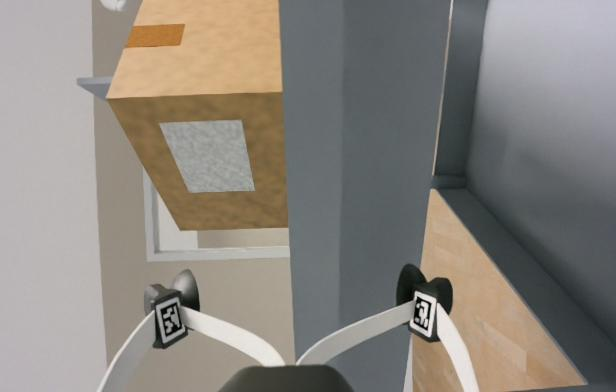

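>>> move(
  blocking=false,
  r1={"base": {"translate_m": 0.028}, "pace": "slow", "contact_limits": {"translate_m": 0.2}},
)

>>> wait(
  seconds=2,
)

>>> move(
  blocking=false,
  r1={"joints": {"gripper_m": -0.03}},
)

>>> wait(
  seconds=2,
)

>>> move(
  blocking=false,
  r1={"base": {"translate_m": -0.6, "strafe_m": -0.06}, "pace": "slow", "contact_limits": {"translate_m": 0.5}},
)

>>> wait(
  seconds=8,
  cameras=["r1_wrist_camera", "r1_head_camera"],
)

Scene clock: 1692.43 s.
move: r1 moving
r1.base_odometry: x=-3.931 y=+2.734 heading=-0.194
r1.turned_by_wheels: +0.000
r1.turned_by_imu: +0.000
r1.base_tilt: forward=-1.6 right=+1.3
r1.lidar_m: 0.62 3.09 2.27 2.16 2.25 2.42 2.32 2.47 2.64 2.55 2.65 0.58
r1.base_status: translate_m moving
r1.joint_positions: lift_m=+0.692 arm_m=+0.205 wrist_yaw_rad=+0.001 wrist_pitch_rad=+0.006 wrist_roll_rad=+1.569 gripper_m=+0.100
r1.joint_status: not commanded
r1.measured_speeds: translate_m=+0.049 strafe_m=+0.000 rotate_rad=+0.002 lift_m=+0.000 arm_m=+0.000 wrist_yaw_rad=+0.000 wrist_pitch_rad=+0.000 wrist_roll_rad=+0.000
r1.motor_effort: lift_m=+17(17) arm_m=-4(4) wheel_0=+4(5) wheel_1=+4(6) wheel_2=-4(6)
r1.servo_current: wrist_yaw_rad=20(65) wrist_pitch_rad=52(52) wrist_roll_rad=39(59) gripper_m=39(46)
r1.contact_limits: translate_m 0.2
r1.hand_pose: x=+0.6644 y=-0.0870 z=+0.8687 quat_wxyz=(+0.708, +0.706, +0.003, -0.002) (m; r1's base frame)
r1.wrist_depth_mm: - 500 488 144 199 - - / - 439 439 153 211 - - / - 517 488 462 225 - - / - - 591 564 239 - - / - - - - 256 1921 - / - - 214 - 191 1576 - / - - - 144 304 1808 1366
r2: as last shown
r2.base_tilt: forward=-0.5 right=+0.1
r2.lidar_m: 0.53 2.04 3.20 0.98 0.93 4.30 2.29 1.63 1.53 1.60 1.54 1.45
r2.motor_effort: lift_m=+21(21) arm_m=-9(10) wheel_0=-4(4) wheel_1=-8(9) wheel_2=+21(21)
r2.servo_current: wrist_yaw_rad=46(65) wrist_pitch_rad=46(46) wrist_roll_rad=46(46) gripper_m=104(111)
r2.contact_limits: arm_m 0.2; translate_m 0.9
r2.wrist_depth_mm: 151 168 221 163 - - - / 152 169 223 164 - - - / 158 175 223 166 - - - / 156 170 234 166 - - - / 157 176 234 168 - - - / 154 169 186 168 176 - - / 162 152 213 - - - -
pictures: none

Scene clock: 1693.27 s.
earlier move: r1 done
r1.base_odometry: x=-3.916 y=+2.731 heading=-0.194
r1.turned_by_wheels: +0.000
r1.turned_by_imu: +0.000
r1.base_tilt: forward=-1.6 right=+1.3
r1.lidar_m: 0.66 3.08 2.23 2.16 2.25 2.46 2.35 2.51 2.65 2.55 2.66 0.56
r1.base_status: done
r1.joint_positions: lift_m=+0.692 arm_m=+0.205 wrist_yaw_rad=+0.001 wrist_pitch_rad=+0.006 wrist_roll_rad=+1.569 gripper_m=+0.100
r1.joint_status: not commanded
r1.measured_speeds: all 0
r1.motor_effort: lift_m=+17(17) arm_m=-4(4) wheel_0=+3(7) wheel_1=+2(6) wheel_2=-1(6)
r1.servo_current: wrist_yaw_rad=33(65) wrist_pitch_rad=65(65) wrist_roll_rad=59(65) gripper_m=46(52)
r1.contact_limits: translate_m 0.2
r1.hand_pose: x=+0.6644 y=-0.0870 z=+0.8687 quat_wxyz=(+0.708, +0.706, +0.003, -0.002) (m; r1's base frame)
r1.wrist_depth_mm: - 477 462 130 184 185 - / - 415 415 138 195 196 - / - 480 473 148 207 - - / - - 574 535 222 - - / - - - - 237 1756 - / - - 214 - 193 1537 - / - - - 144 277 1863 1281
r2.base_odometry: x=-2.205 y=-2.100 heading=-1.332
r2.turned_by_wheels: +0.000
r2.turned_by_imu: +0.000
r2.base_tilt: forward=-0.6 right=+0.1
r2.lidar_m: 0.52 2.07 3.21 1.01 0.92 4.32 2.31 1.63 1.53 1.59 1.57 1.42
r2.base_status: not commanded
r2.joint_positions: lift_m=+0.780 arm_m=+0.165 wrist_yaw_rad=+0.007 wrist_pitch_rad=+0.002 wrist_roll_rad=+0.000 gripper_m=-0.029
r2.joint_status: not commanded
r2.measured_speeds: all 0
r2.motor_effort: lift_m=+21(21) arm_m=-9(10) wheel_0=-4(4) wheel_1=-9(9) wheel_2=+20(21)
r2.servo_current: wrist_yaw_rad=65(65) wrist_pitch_rad=39(46) wrist_roll_rad=46(52) gripper_m=111(111)
r2.contact_limits: arm_m 0.2; translate_m 0.9
r2.hand_pose: x=+0.6253 y=-0.0853 z=+0.9575 quat_wxyz=(+1.000, +0.000, +0.001, +0.004) (m; r2's base frame)
r2.wrist_depth_mm: 151 168 222 163 - - - / 152 169 224 164 - - - / 158 175 223 166 - - - / 156 170 233 166 - - - / 158 176 235 168 - - - / 155 169 185 167 176 - - / 162 152 213 - - - -
wait: 0.83 of 2 s (r1 has come to rest)
pictures: none

Scene clock: 1693.77 s.
move: r1 moving
r1.base_odometry: x=-3.916 y=+2.731 heading=-0.194
r1.turned_by_wheels: +0.000
r1.turned_by_imu: +0.000
r1.base_tilt: forward=-1.6 right=+1.2
r1.lidar_m: 0.66 3.05 2.28 2.14 2.24 2.44 2.35 2.51 2.67 2.56 2.67 0.59
r1.base_status: not commanded
r1.joint_positions: lift_m=+0.692 arm_m=+0.205 wrist_yaw_rad=+0.001 wrist_pitch_rad=+0.006 wrist_roll_rad=+1.569 gripper_m=+0.084
r1.joint_status: gripper_m moving
r1.measured_speeds: all 0
r1.motor_effort: lift_m=+17(17) arm_m=-4(4) wheel_0=+4(4) wheel_1=+2(2) wheel_2=-1(1)
r1.servo_current: wrist_yaw_rad=46(59) wrist_pitch_rad=52(52) wrist_roll_rad=39(72) gripper_m=111(111)
r1.contact_limits: translate_m 0.2
r1.hand_pose: x=+0.6644 y=-0.0870 z=+0.8687 quat_wxyz=(+0.708, +0.706, +0.003, -0.002) (m; r1's base frame)
r1.wrist_depth_mm: - 477 462 130 185 184 - / - 418 415 137 196 196 - / - 477 477 147 208 - - / - - 574 535 221 - - / - - - - 237 1808 - / - - 212 - 193 1576 - / - - - 143 277 1708 1255
r2: as last shown
r2.base_tilt: forward=-0.5 right=+0.1
r2.lidar_m: 0.55 2.03 3.20 1.01 0.94 4.32 2.28 1.59 1.53 1.60 1.57 1.43
r2.motor_effort: lift_m=+21(21) arm_m=-9(10) wheel_0=-4(4) wheel_1=-8(9) wheel_2=+20(21)
r2.servo_current: wrist_yaw_rad=52(59) wrist_pitch_rad=39(46) wrist_roll_rad=52(59) gripper_m=111(111)
r2.contact_limits: arm_m 0.2; translate_m 0.9
r2.wrist_depth_mm: 151 168 222 163 - - - / 152 168 222 164 - - - / 158 176 224 166 - - - / 156 170 234 166 - - - / 158 176 235 168 - - - / 155 169 185 167 176 - - / 162 152 213 - - - -
pictures: none

Scene clock: 1695.27 s.
earlier move: r1 done
r1.base_odometry: x=-3.916 y=+2.731 heading=-0.194
r1.turned_by_wheels: +0.000
r1.turned_by_imu: +0.000
r1.base_tilt: forward=-1.6 right=+1.2
r1.lidar_m: 0.63 3.07 2.27 2.15 2.23 2.45 2.33 2.50 2.66 2.55 2.66 0.56
r1.base_status: not commanded
r1.joint_positions: lift_m=+0.692 arm_m=+0.205 wrist_yaw_rad=+0.001 wrist_pitch_rad=+0.007 wrist_roll_rad=+1.569 gripper_m=-0.029
r1.joint_status: all done
r1.measured_speeds: all 0
r1.motor_effort: lift_m=+17(17) arm_m=-4(4) wheel_0=+3(4) wheel_1=+1(2) wheel_2=+0(1)
r1.servo_current: wrist_yaw_rad=46(65) wrist_pitch_rad=52(52) wrist_roll_rad=33(72) gripper_m=85(182)
r1.contact_limits: translate_m 0.2
r1.hand_pose: x=+0.6644 y=-0.0870 z=+0.8684 quat_wxyz=(+0.708, +0.706, +0.003, -0.002) (m; r1's base frame)
r1.wrist_depth_mm: - 452 452 121 179 179 - / - 410 407 129 190 - - / - 480 462 - 202 - - / - - 559 151 216 - - / - - - 163 230 1708 - / - - 186 195 181 1618 - / - - - 146 270 1576 1229
r2.base_odometry: x=-2.205 y=-2.100 heading=-1.332
r2.turned_by_wheels: +0.000
r2.turned_by_imu: +0.000
r2.base_tilt: forward=-0.6 right=+0.1
r2.lidar_m: 0.52 2.06 3.19 1.00 0.92 4.32 2.29 1.60 1.51 1.58 1.56 1.41
r2.base_status: not commanded
r2.joint_positions: lift_m=+0.780 arm_m=+0.165 wrist_yaw_rad=+0.007 wrist_pitch_rad=+0.002 wrist_roll_rad=+0.000 gripper_m=-0.029
r2.joint_status: not commanded
r2.measured_speeds: all 0
r2.motor_effort: lift_m=+21(21) arm_m=-9(10) wheel_0=-3(4) wheel_1=-8(9) wheel_2=+21(21)
r2.servo_current: wrist_yaw_rad=52(65) wrist_pitch_rad=39(46) wrist_roll_rad=52(59) gripper_m=111(117)
r2.contact_limits: arm_m 0.2; translate_m 0.9
r2.hand_pose: x=+0.6253 y=-0.0853 z=+0.9575 quat_wxyz=(+1.000, +0.000, +0.001, +0.004) (m; r2's base frame)
r2.wrist_depth_mm: 151 168 222 163 - - - / 152 169 223 164 - - - / 158 176 223 166 - - - / 156 170 234 166 - - - / 158 176 234 168 - - - / 155 169 186 167 176 - - / 161 152 213 - - - -
wait: 1.50 of 2 s (r1 has come to rest)
pictures: none

Scene clock: 1695.77 s.
move: r1 moving
r1.base_odometry: x=-3.928 y=+2.732 heading=-0.194
r1.turned_by_wheels: +0.000
r1.turned_by_imu: +0.000
r1.base_tilt: forward=-1.5 right=+1.3
r1.lidar_m: 0.64 3.09 2.27 2.16 2.26 2.42 2.35 2.48 2.65 2.57 2.66 0.58
r1.base_status: translate_m moving; strafe_m moving
r1.joint_positions: lift_m=+0.692 arm_m=+0.205 wrist_yaw_rad=+0.001 wrist_pitch_rad=+0.007 wrist_roll_rad=+1.569 gripper_m=-0.029
r1.joint_status: not commanded
r1.measured_speeds: translate_m=-0.048 strafe_m=-0.005 rotate_rad=+0.002 lift_m=+0.000 arm_m=+0.000 wrist_yaw_rad=+0.000 wrist_pitch_rad=+0.000 wrist_roll_rad=+0.000
r1.motor_effort: lift_m=+17(17) arm_m=-4(4) wheel_0=-6(6) wheel_1=-6(8) wheel_2=+7(8)
r1.servo_current: wrist_yaw_rad=52(65) wrist_pitch_rad=46(52) wrist_roll_rad=52(65) gripper_m=85(85)
r1.contact_limits: translate_m 0.5
r1.hand_pose: x=+0.6644 y=-0.0870 z=+0.8684 quat_wxyz=(+0.708, +0.706, +0.003, -0.002) (m; r1's base frame)
r1.wrist_depth_mm: - 449 452 121 179 180 - / - 407 404 129 189 - - / - 473 466 - 202 - - / - - 569 151 216 - - / - - - 163 231 1756 - / - - 187 196 182 1618 - / - - - 146 180 1576 1229
r2: as last shown
r2.base_tilt: forward=-0.5 right=+0.1
r2.lidar_m: 0.52 2.05 3.20 1.03 0.92 4.32 2.28 1.62 1.53 1.57 1.56 1.46
r2.motor_effort: lift_m=+21(21) arm_m=-9(10) wheel_0=-3(4) wheel_1=-9(9) wheel_2=+20(21)
r2.servo_current: wrist_yaw_rad=52(65) wrist_pitch_rad=46(46) wrist_roll_rad=39(59) gripper_m=111(111)
r2.contact_limits: arm_m 0.2; translate_m 0.9
r2.wrist_depth_mm: 151 168 223 163 - - - / 152 169 224 164 - - - / 158 175 224 166 - - - / 156 169 233 166 - - - / 158 175 235 168 - - - / 154 169 185 167 176 - - / 162 152 213 - - - -
pictures: none

Scene clock: 1702.57 s.
earlier move: r1 done
r1.base_odometry: x=-4.516 y=+2.788 heading=-0.194
r1.turned_by_wheels: +0.000
r1.turned_by_imu: +0.001
r1.base_tilt: forward=-1.6 right=+1.3
r1.lidar_m: 0.62 3.16 2.34 2.21 2.36 1.84 1.74 1.86 2.56 2.49 2.59 0.61
r1.base_status: done
r1.joint_positions: lift_m=+0.692 arm_m=+0.205 wrist_yaw_rad=+0.001 wrist_pitch_rad=+0.007 wrist_roll_rad=+1.569 gripper_m=-0.029
r1.joint_status: not commanded
r1.measured_speeds: all 0
r1.motor_effort: lift_m=+17(17) arm_m=-3(4) wheel_0=-2(6) wheel_1=-3(8) wheel_2=+4(10)
r1.servo_current: wrist_yaw_rad=65(72) wrist_pitch_rad=52(59) wrist_roll_rad=39(72) gripper_m=72(85)
r1.contact_limits: translate_m 0.5
r1.hand_pose: x=+0.6644 y=-0.0870 z=+0.8684 quat_wxyz=(+0.708, +0.706, +0.003, -0.002) (m; r1's base frame)
r1.wrist_depth_mm: - - - - 208 - - / - - 525 153 214 - - / - 445 445 436 220 - - / - 492 488 165 227 - - / - - 564 170 236 - - / - - 190 194 181 1756 - / - - 183 127 250 150 -
r2.base_odometry: x=-2.205 y=-2.100 heading=-1.332
r2.turned_by_wheels: +0.000
r2.turned_by_imu: +0.001
r2.base_tilt: forward=-0.6 right=+0.1
r2.lidar_m: 0.53 2.03 3.19 3.33 1.42 2.70 2.31 1.63 1.52 1.58 1.53 1.42
r2.base_status: not commanded
r2.joint_positions: lift_m=+0.780 arm_m=+0.165 wrist_yaw_rad=+0.007 wrist_pitch_rad=+0.002 wrist_roll_rad=+0.000 gripper_m=-0.029
r2.joint_status: not commanded
r2.measured_speeds: all 0
r2.motor_effort: lift_m=+21(21) arm_m=-9(10) wheel_0=-4(4) wheel_1=-9(9) wheel_2=+20(21)
r2.servo_current: wrist_yaw_rad=65(72) wrist_pitch_rad=46(52) wrist_roll_rad=46(59) gripper_m=104(117)
r2.contact_limits: arm_m 0.2; translate_m 0.9
r2.hand_pose: x=+0.6253 y=-0.0853 z=+0.9575 quat_wxyz=(+1.000, +0.000, +0.001, +0.004) (m; r2's base frame)
r2.wrist_depth_mm: 151 168 222 163 - - - / 152 168 223 165 - - - / 158 176 223 166 - - - / 155 170 234 166 - - - / 158 176 234 168 - - - / 155 170 186 167 176 - - / 161 152 213 - - - -
wait: 6.80 of 8 s (r1 has come to rest)
pictures: r1_head_camera, r1_wrist_camera
Images, in order (width x height): r1_head_camera 420x560, r1_wrist_camera 616x392.

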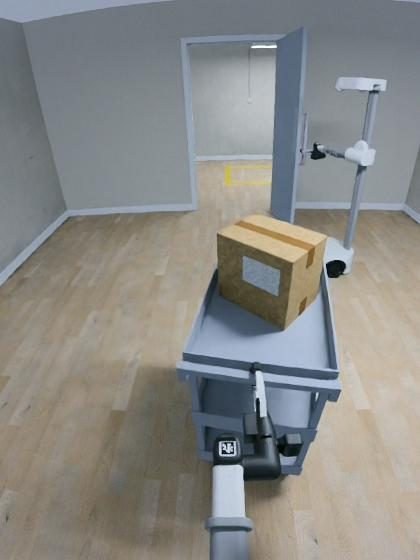

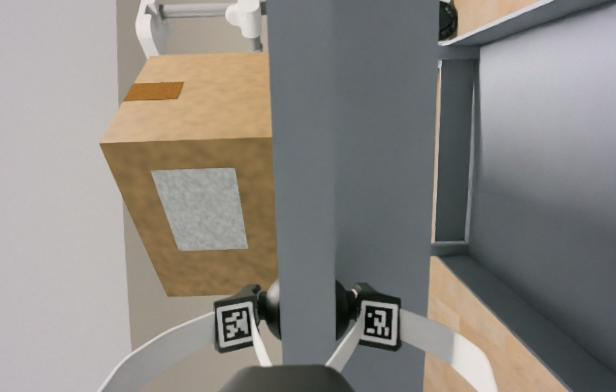

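>>> move(
  blocking=false,
  r1={"joints": {"gripper_m": 0.11}},
)

>>> wait(
  seconds=2,
)

>>> move(
  blocking=false,
  r1={"base": {"translate_m": -0.15}, "joints": {"arm_m": 0.0}},
)

>>> wait(
  seconds=2,
)

>>> wait(
  seconds=1,
)

>>> move(
  blocking=false,
  r1={"base": {"strafe_m": 1.0}, "pace": "fast"},
)

>>> wait(
  seconds=6,
  cameras=["r1_head_camera"],
)

Scene clock: 1814.60 s.
move: r1 moving
r1.base_odometry: x=-4.516 y=+2.788 heading=-0.194
r1.turned_by_wheels: +0.000
r1.turned_by_imu: +0.000
r1.base_tilt: forward=-1.6 right=+1.3
r1.lidar_m: 0.62 3.17 2.33 2.20 2.33 1.83 1.73 1.86 2.58 2.49 2.59 0.60
r1.base_status: not commanded
r1.joint_positions: lift_m=+0.692 arm_m=+0.205 wrist_yaw_rad=+0.001 wrist_pitch_rad=+0.007 wrist_roll_rad=+1.569 gripper_m=-0.004
r1.joint_status: gripper_m moving
r1.measured_speeds: all 0
r1.motor_effort: lift_m=+17(17) arm_m=-4(4) wheel_0=-2(2) wheel_1=-3(4) wheel_2=+4(4)
r1.servo_current: wrist_yaw_rad=39(65) wrist_pitch_rad=46(59) wrist_roll_rad=52(65) gripper_m=46(91)
r1.contact_limits: translate_m 0.5
r1.hand_pose: x=+0.6644 y=-0.0870 z=+0.8684 quat_wxyz=(+0.708, +0.706, +0.003, -0.002) (m; r1's base frame)
r1.wrist_depth_mm: - - - - 208 - - / - - 530 153 214 - - / - 445 452 162 220 - - / - 500 492 166 228 - - / - - 559 171 236 - - / - - 193 200 185 1756 - / - - - 128 251 535 -
r2: as last shown
r2.turned_by_imu: +0.000
r2.base_tilt: forward=-0.5 right=+0.1
r2.lidar_m: 0.52 2.04 3.22 3.32 1.43 2.71 2.28 1.62 1.54 1.61 1.56 1.44
r2.motor_effort: lift_m=+21(21) arm_m=-9(9) wheel_0=-3(4) wheel_1=-8(9) wheel_2=+20(21)
r2.servo_current: wrist_yaw_rad=65(65) wrist_pitch_rad=39(46) wrist_roll_rad=46(59) gripper_m=111(111)
r2.contact_limits: arm_m 0.2; translate_m 0.9
r2.wrist_depth_mm: 151 167 223 163 - - - / 152 169 224 165 - - - / 158 176 224 166 - - - / 155 170 234 166 - - - / 158 176 234 168 - - - / 155 169 185 168 176 - - / 162 152 212 - - - -
pictures: none

Scene clock: 1816.20 s.
earlier move: r1 done
r1.base_odometry: x=-4.516 y=+2.788 heading=-0.194
r1.turned_by_wheels: +0.000
r1.turned_by_imu: +0.000
r1.base_tilt: forward=-1.6 right=+1.3
r1.lidar_m: 0.60 3.16 2.34 2.21 2.36 1.84 1.76 1.84 2.59 2.49 2.57 0.61
r1.base_status: not commanded
r1.joint_positions: lift_m=+0.692 arm_m=+0.205 wrist_yaw_rad=+0.001 wrist_pitch_rad=+0.004 wrist_roll_rad=+1.569 gripper_m=+0.110
r1.joint_status: all done
r1.measured_speeds: all 0
r1.motor_effort: lift_m=+17(17) arm_m=+1(4) wheel_0=-1(2) wheel_1=-3(4) wheel_2=+2(4)
r1.servo_current: wrist_yaw_rad=46(65) wrist_pitch_rad=52(59) wrist_roll_rad=52(65) gripper_m=39(91)
r1.contact_limits: translate_m 0.5
r1.hand_pose: x=+0.6644 y=-0.0870 z=+0.8692 quat_wxyz=(+0.708, +0.706, +0.002, -0.001) (m; r1's base frame)
r1.wrist_depth_mm: - - - 159 216 - - / - - 554 163 220 - - / - 469 455 449 228 - - / - 517 496 484 234 - - / - - 564 535 241 - - / - - 621 627 198 211 - / - - - 142 255 1708 -
r2.base_odometry: x=-2.205 y=-2.100 heading=-1.332
r2.turned_by_wheels: +0.000
r2.turned_by_imu: +0.000
r2.base_tilt: forward=-0.5 right=+0.1
r2.lidar_m: 0.53 2.05 3.21 3.33 1.41 2.71 2.30 1.59 1.53 1.58 1.55 1.43
r2.base_status: not commanded
r2.joint_positions: lift_m=+0.780 arm_m=+0.165 wrist_yaw_rad=+0.007 wrist_pitch_rad=+0.002 wrist_roll_rad=+0.000 gripper_m=-0.029
r2.joint_status: not commanded
r2.measured_speeds: all 0
r2.motor_effort: lift_m=+21(21) arm_m=-10(10) wheel_0=-4(4) wheel_1=-9(9) wheel_2=+20(21)
r2.servo_current: wrist_yaw_rad=65(65) wrist_pitch_rad=39(46) wrist_roll_rad=46(59) gripper_m=111(111)
r2.contact_limits: arm_m 0.2; translate_m 0.9
r2.hand_pose: x=+0.6253 y=-0.0853 z=+0.9575 quat_wxyz=(+1.000, +0.000, +0.001, +0.004) (m; r2's base frame)
r2.wrist_depth_mm: 151 168 222 163 - - - / 152 169 222 164 - - - / 158 175 224 166 - - - / 155 170 234 166 - - - / 158 176 233 168 - - - / 155 169 186 167 175 - - / 161 152 213 - - - -
wait: 1.60 of 2 s (r1 has come to rest)
pictures: none

Scene clock: 1816.70 s.
move: r1 moving
r1.base_odometry: x=-4.547 y=+2.794 heading=-0.194
r1.turned_by_wheels: +0.000
r1.turned_by_imu: +0.000
r1.base_tilt: forward=-1.6 right=+1.3
r1.lidar_m: 0.63 3.18 2.32 2.20 2.35 1.80 1.72 1.80 2.54 2.48 2.57 0.64
r1.base_status: translate_m moving
r1.joint_positions: lift_m=+0.692 arm_m=+0.154 wrist_yaw_rad=+0.001 wrist_pitch_rad=+0.004 wrist_roll_rad=+1.569 gripper_m=+0.110
r1.joint_status: arm_m moving
r1.measured_speeds: translate_m=-0.121 strafe_m=+0.000 rotate_rad=-0.001 lift_m=+0.000 arm_m=-0.195 wrist_yaw_rad=+0.000 wrist_pitch_rad=+0.000 wrist_roll_rad=+0.000
r1.motor_effort: lift_m=+17(17) arm_m=-5(8) wheel_0=-5(8) wheel_1=-6(9) wheel_2=+9(10)
r1.servo_current: wrist_yaw_rad=46(59) wrist_pitch_rad=39(52) wrist_roll_rad=46(59) gripper_m=39(52)
r1.hand_pose: x=+0.6138 y=-0.0870 z=+0.8692 quat_wxyz=(+0.708, +0.706, +0.002, -0.001) (m; r1's base frame)
r1.wrist_depth_mm: - - - - 277 1863 - / - - 640 591 287 - - / - - 530 236 294 - - / - - 569 539 303 - - / - - 654 621 315 - - / - - 715 - 196 210 - / - - - 136 336 1808 -
r2: as last shown
r2.base_tilt: forward=-0.6 right=+0.1
r2.lidar_m: 0.54 2.04 3.21 3.30 1.43 2.67 2.29 1.60 1.54 1.59 1.54 1.42
r2.motor_effort: lift_m=+21(21) arm_m=-9(9) wheel_0=-3(4) wheel_1=-8(9) wheel_2=+20(21)
r2.servo_current: wrist_yaw_rad=52(65) wrist_pitch_rad=46(46) wrist_roll_rad=52(59) gripper_m=104(117)
r2.contact_limits: arm_m 0.2; translate_m 0.9
r2.wrist_depth_mm: 151 168 222 163 - - - / 152 169 223 164 - - - / 158 175 223 167 - - - / 155 170 234 165 - - - / 158 176 234 168 - - - / 154 169 185 168 176 - - / 161 152 213 - - - -
pictures: none

Scene clock: 1818.03 s.
earlier move: r1 done
r1.base_odometry: x=-4.663 y=+2.817 heading=-0.194
r1.turned_by_wheels: +0.000
r1.turned_by_imu: +0.000
r1.base_tilt: forward=-1.6 right=+1.3
r1.lidar_m: 0.74 3.15 2.31 2.21 2.29 1.68 1.61 1.71 2.40 2.48 2.58 0.77
r1.base_status: done
r1.joint_positions: lift_m=+0.692 arm_m=+0.000 wrist_yaw_rad=+0.001 wrist_pitch_rad=+0.004 wrist_roll_rad=+1.569 gripper_m=+0.110
r1.joint_status: all done
r1.measured_speeds: all 0
r1.motor_effort: lift_m=+17(17) arm_m=-5(8) wheel_0=-1(9) wheel_1=-1(9) wheel_2=-1(10)
r1.servo_current: wrist_yaw_rad=52(65) wrist_pitch_rad=46(52) wrist_roll_rad=52(65) gripper_m=39(52)
r1.hand_pose: x=+0.4595 y=-0.0870 z=+0.8692 quat_wxyz=(+0.708, +0.706, +0.002, -0.001) (m; r1's base frame)
r1.wrist_depth_mm: - - - - - 1708 1205 / - - - - - 1499 1160 / - - 960 580 - - 574 / - - 842 809 - - 603 / - - 976 904 - - 615 / - - - - 197 211 1138 / - - - 142 - 1708 1255
r2.base_odometry: x=-2.205 y=-2.100 heading=-1.332
r2.turned_by_wheels: +0.000
r2.turned_by_imu: +0.000
r2.base_tilt: forward=-0.6 right=+0.1
r2.lidar_m: 0.53 2.01 3.19 3.31 1.41 2.71 2.30 1.59 1.53 1.59 1.59 1.40
r2.base_status: not commanded
r2.joint_positions: lift_m=+0.780 arm_m=+0.165 wrist_yaw_rad=+0.007 wrist_pitch_rad=+0.002 wrist_roll_rad=+0.000 gripper_m=-0.029
r2.joint_status: not commanded
r2.measured_speeds: all 0
r2.motor_effort: lift_m=+21(21) arm_m=-9(10) wheel_0=-4(4) wheel_1=-9(9) wheel_2=+21(21)
r2.servo_current: wrist_yaw_rad=52(72) wrist_pitch_rad=33(46) wrist_roll_rad=39(59) gripper_m=104(117)
r2.contact_limits: arm_m 0.2; translate_m 0.9
r2.hand_pose: x=+0.6253 y=-0.0853 z=+0.9575 quat_wxyz=(+1.000, +0.000, +0.001, +0.004) (m; r2's base frame)
r2.wrist_depth_mm: 151 168 222 163 - - - / 152 169 222 164 - - - / 158 176 223 166 - - - / 155 170 233 165 - - - / 158 176 235 168 - - - / 155 169 186 168 176 - - / 162 152 214 - - - -
wait: 1.33 of 2 s (r1 has come to rest)
pictures: none

Scene clock: 1819.03 s.
r1.base_odometry: x=-4.663 y=+2.817 heading=-0.194
r1.turned_by_wheels: +0.000
r1.turned_by_imu: +0.000
r1.base_tilt: forward=-1.6 right=+1.3
r1.lidar_m: 0.75 3.16 2.27 2.20 2.29 1.69 1.61 1.69 2.39 2.49 2.58 0.77
r1.base_status: done
r1.joint_positions: lift_m=+0.692 arm_m=+0.000 wrist_yaw_rad=+0.001 wrist_pitch_rad=+0.004 wrist_roll_rad=+1.569 gripper_m=+0.110
r1.joint_status: all done
r1.measured_speeds: all 0
r1.motor_effort: lift_m=+17(17) arm_m=-5(8) wheel_0=-2(9) wheel_1=-1(9) wheel_2=-1(10)
r1.servo_current: wrist_yaw_rad=52(65) wrist_pitch_rad=46(52) wrist_roll_rad=59(65) gripper_m=46(52)
r1.hand_pose: x=+0.4595 y=-0.0870 z=+0.8692 quat_wxyz=(+0.708, +0.706, +0.002, -0.001) (m; r1's base frame)
r1.wrist_depth_mm: - - - - - 1756 1205 / - - - - - 1576 1182 / - - 931 574 - - 580 / - - 854 820 - - 591 / - - 991 904 - - 609 / - - - - 198 210 1138 / - - - 142 - 1708 1281
r2.base_odometry: x=-2.205 y=-2.100 heading=-1.332
r2.turned_by_wheels: +0.000
r2.turned_by_imu: +0.000
r2.base_tilt: forward=-0.6 right=+0.1
r2.lidar_m: 0.52 2.03 3.20 3.30 1.40 2.74 2.29 1.61 1.51 1.58 1.55 1.42
r2.base_status: not commanded
r2.joint_positions: lift_m=+0.780 arm_m=+0.165 wrist_yaw_rad=+0.007 wrist_pitch_rad=+0.002 wrist_roll_rad=+0.000 gripper_m=-0.029
r2.joint_status: not commanded
r2.measured_speeds: all 0
r2.motor_effort: lift_m=+21(21) arm_m=-9(10) wheel_0=-3(4) wheel_1=-9(9) wheel_2=+21(21)
r2.servo_current: wrist_yaw_rad=65(72) wrist_pitch_rad=39(46) wrist_roll_rad=46(59) gripper_m=104(117)
r2.contact_limits: arm_m 0.2; translate_m 0.9
r2.hand_pose: x=+0.6253 y=-0.0853 z=+0.9575 quat_wxyz=(+1.000, +0.000, +0.001, +0.004) (m; r2's base frame)
r2.wrist_depth_mm: 151 167 222 163 - - - / 152 168 222 165 - - - / 158 176 224 166 - - - / 155 170 233 166 - - - / 157 176 234 168 - - - / 154 169 186 167 176 - - / 161 153 213 - - - -
wait: 1.00 s; at rest by 0.27 s
pictures: none

Scene clock: 1819.53 s.
move: r1 moving
r1.base_odometry: x=-4.653 y=+2.870 heading=-0.194
r1.turned_by_wheels: +0.000
r1.turned_by_imu: +0.000
r1.base_tilt: forward=-1.6 right=+1.3
r1.lidar_m: 0.75 3.08 2.25 2.15 2.27 1.67 1.60 1.68 2.34 2.53 2.63 0.76
r1.base_status: strafe_m moving
r1.joint_positions: lift_m=+0.692 arm_m=+0.000 wrist_yaw_rad=+0.001 wrist_pitch_rad=+0.004 wrist_roll_rad=+1.569 gripper_m=+0.110
r1.joint_status: not commanded
r1.measured_speeds: translate_m=-0.001 strafe_m=+0.211 rotate_rad=+0.004 lift_m=+0.000 arm_m=+0.000 wrist_yaw_rad=+0.000 wrist_pitch_rad=+0.000 wrist_roll_rad=+0.000
r1.motor_effort: lift_m=+17(17) arm_m=-5(5) wheel_0=-11(13) wheel_1=+13(13) wheel_2=+0(1)
r1.servo_current: wrist_yaw_rad=46(72) wrist_pitch_rad=46(52) wrist_roll_rad=52(65) gripper_m=39(52)
r1.hand_pose: x=+0.4595 y=-0.0870 z=+0.8692 quat_wxyz=(+0.708, +0.706, +0.002, -0.001) (m; r1's base frame)
r1.wrist_depth_mm: - - - - - 1661 1229 / - - - 569 - 580 580 / - - 891 585 - - 591 / - - 891 831 - - 603 / - - - 946 - - 621 / - - - - 197 211 1138 / - - - 136 - 1756 1255
r2: as last shown
r2.lidar_m: 0.52 2.02 3.20 3.33 1.40 2.93 2.32 1.63 1.53 1.59 1.56 1.41
r2.servo_current: wrist_yaw_rad=65(65) wrist_pitch_rad=39(46) wrist_roll_rad=52(52) gripper_m=111(111)
r2.contact_limits: arm_m 0.2; translate_m 0.9
r2.wrist_depth_mm: 151 168 221 163 - - - / 152 168 222 164 - - - / 158 176 223 166 - - - / 156 169 234 166 - - - / 158 176 234 168 - - - / 154 170 186 168 176 - - / 161 153 213 - - - -
pictures: none

Scene clock: 1822.73 s.
earlier move: r1 done
r1.base_odometry: x=-4.470 y=+3.798 heading=-0.194
r1.turned_by_wheels: +0.000
r1.turned_by_imu: +0.006
r1.base_tilt: forward=-1.6 right=+1.2
r1.lidar_m: 4.17 1.79 1.25 1.22 1.31 1.66 1.59 1.69 2.33 3.46 1.18 1.24
r1.base_status: done
r1.joint_positions: lift_m=+0.692 arm_m=+0.000 wrist_yaw_rad=+0.001 wrist_pitch_rad=+0.004 wrist_roll_rad=+1.569 gripper_m=+0.110
r1.joint_status: not commanded
r1.measured_speeds: all 0
r1.motor_effort: lift_m=+17(17) arm_m=-5(5) wheel_0=+1(14) wheel_1=-1(13) wheel_2=+0(2)
r1.servo_current: wrist_yaw_rad=52(72) wrist_pitch_rad=39(52) wrist_roll_rad=52(65) gripper_m=39(52)
r1.hand_pose: x=+0.4595 y=-0.0870 z=+0.8692 quat_wxyz=(+0.708, +0.706, +0.002, -0.001) (m; r1's base frame)
r1.wrist_depth_mm: - - - - - 1756 1182 / - - - - - 1756 1229 / - - - - - 1756 1229 / - - - - - 1808 1255 / - - - - - 1756 1255 / - - - - 211 1430 1255 / - - - 142 - 1808 1229
r2.base_odometry: x=-2.205 y=-2.100 heading=-1.332
r2.turned_by_wheels: +0.000
r2.turned_by_imu: +0.000
r2.base_tilt: forward=-0.6 right=+0.1
r2.lidar_m: 0.55 2.05 3.21 3.32 1.41 4.32 2.31 1.63 1.53 1.59 1.55 1.43
r2.base_status: not commanded
r2.joint_positions: lift_m=+0.780 arm_m=+0.165 wrist_yaw_rad=+0.007 wrist_pitch_rad=+0.002 wrist_roll_rad=+0.000 gripper_m=-0.029
r2.joint_status: not commanded
r2.measured_speeds: all 0
r2.motor_effort: lift_m=+21(21) arm_m=-9(10) wheel_0=-3(4) wheel_1=-9(9) wheel_2=+21(21)
r2.servo_current: wrist_yaw_rad=59(65) wrist_pitch_rad=39(46) wrist_roll_rad=39(59) gripper_m=104(111)
r2.contact_limits: arm_m 0.2; translate_m 0.9
r2.hand_pose: x=+0.6253 y=-0.0853 z=+0.9575 quat_wxyz=(+1.000, +0.000, +0.001, +0.004) (m; r2's base frame)
r2.wrist_depth_mm: 151 168 221 163 - - - / 152 169 224 164 - - - / 158 176 223 166 - - - / 155 170 234 166 - - - / 158 176 234 168 - - - / 154 169 185 167 176 - - / 161 152 213 - - - -
wait: 3.20 of 6 s (r1 has come to rest)
pictures: r1_head_camera
Images, in order (width x height): r1_head_camera 420x560.

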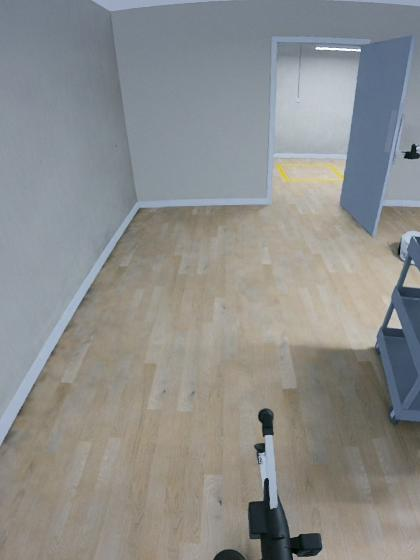

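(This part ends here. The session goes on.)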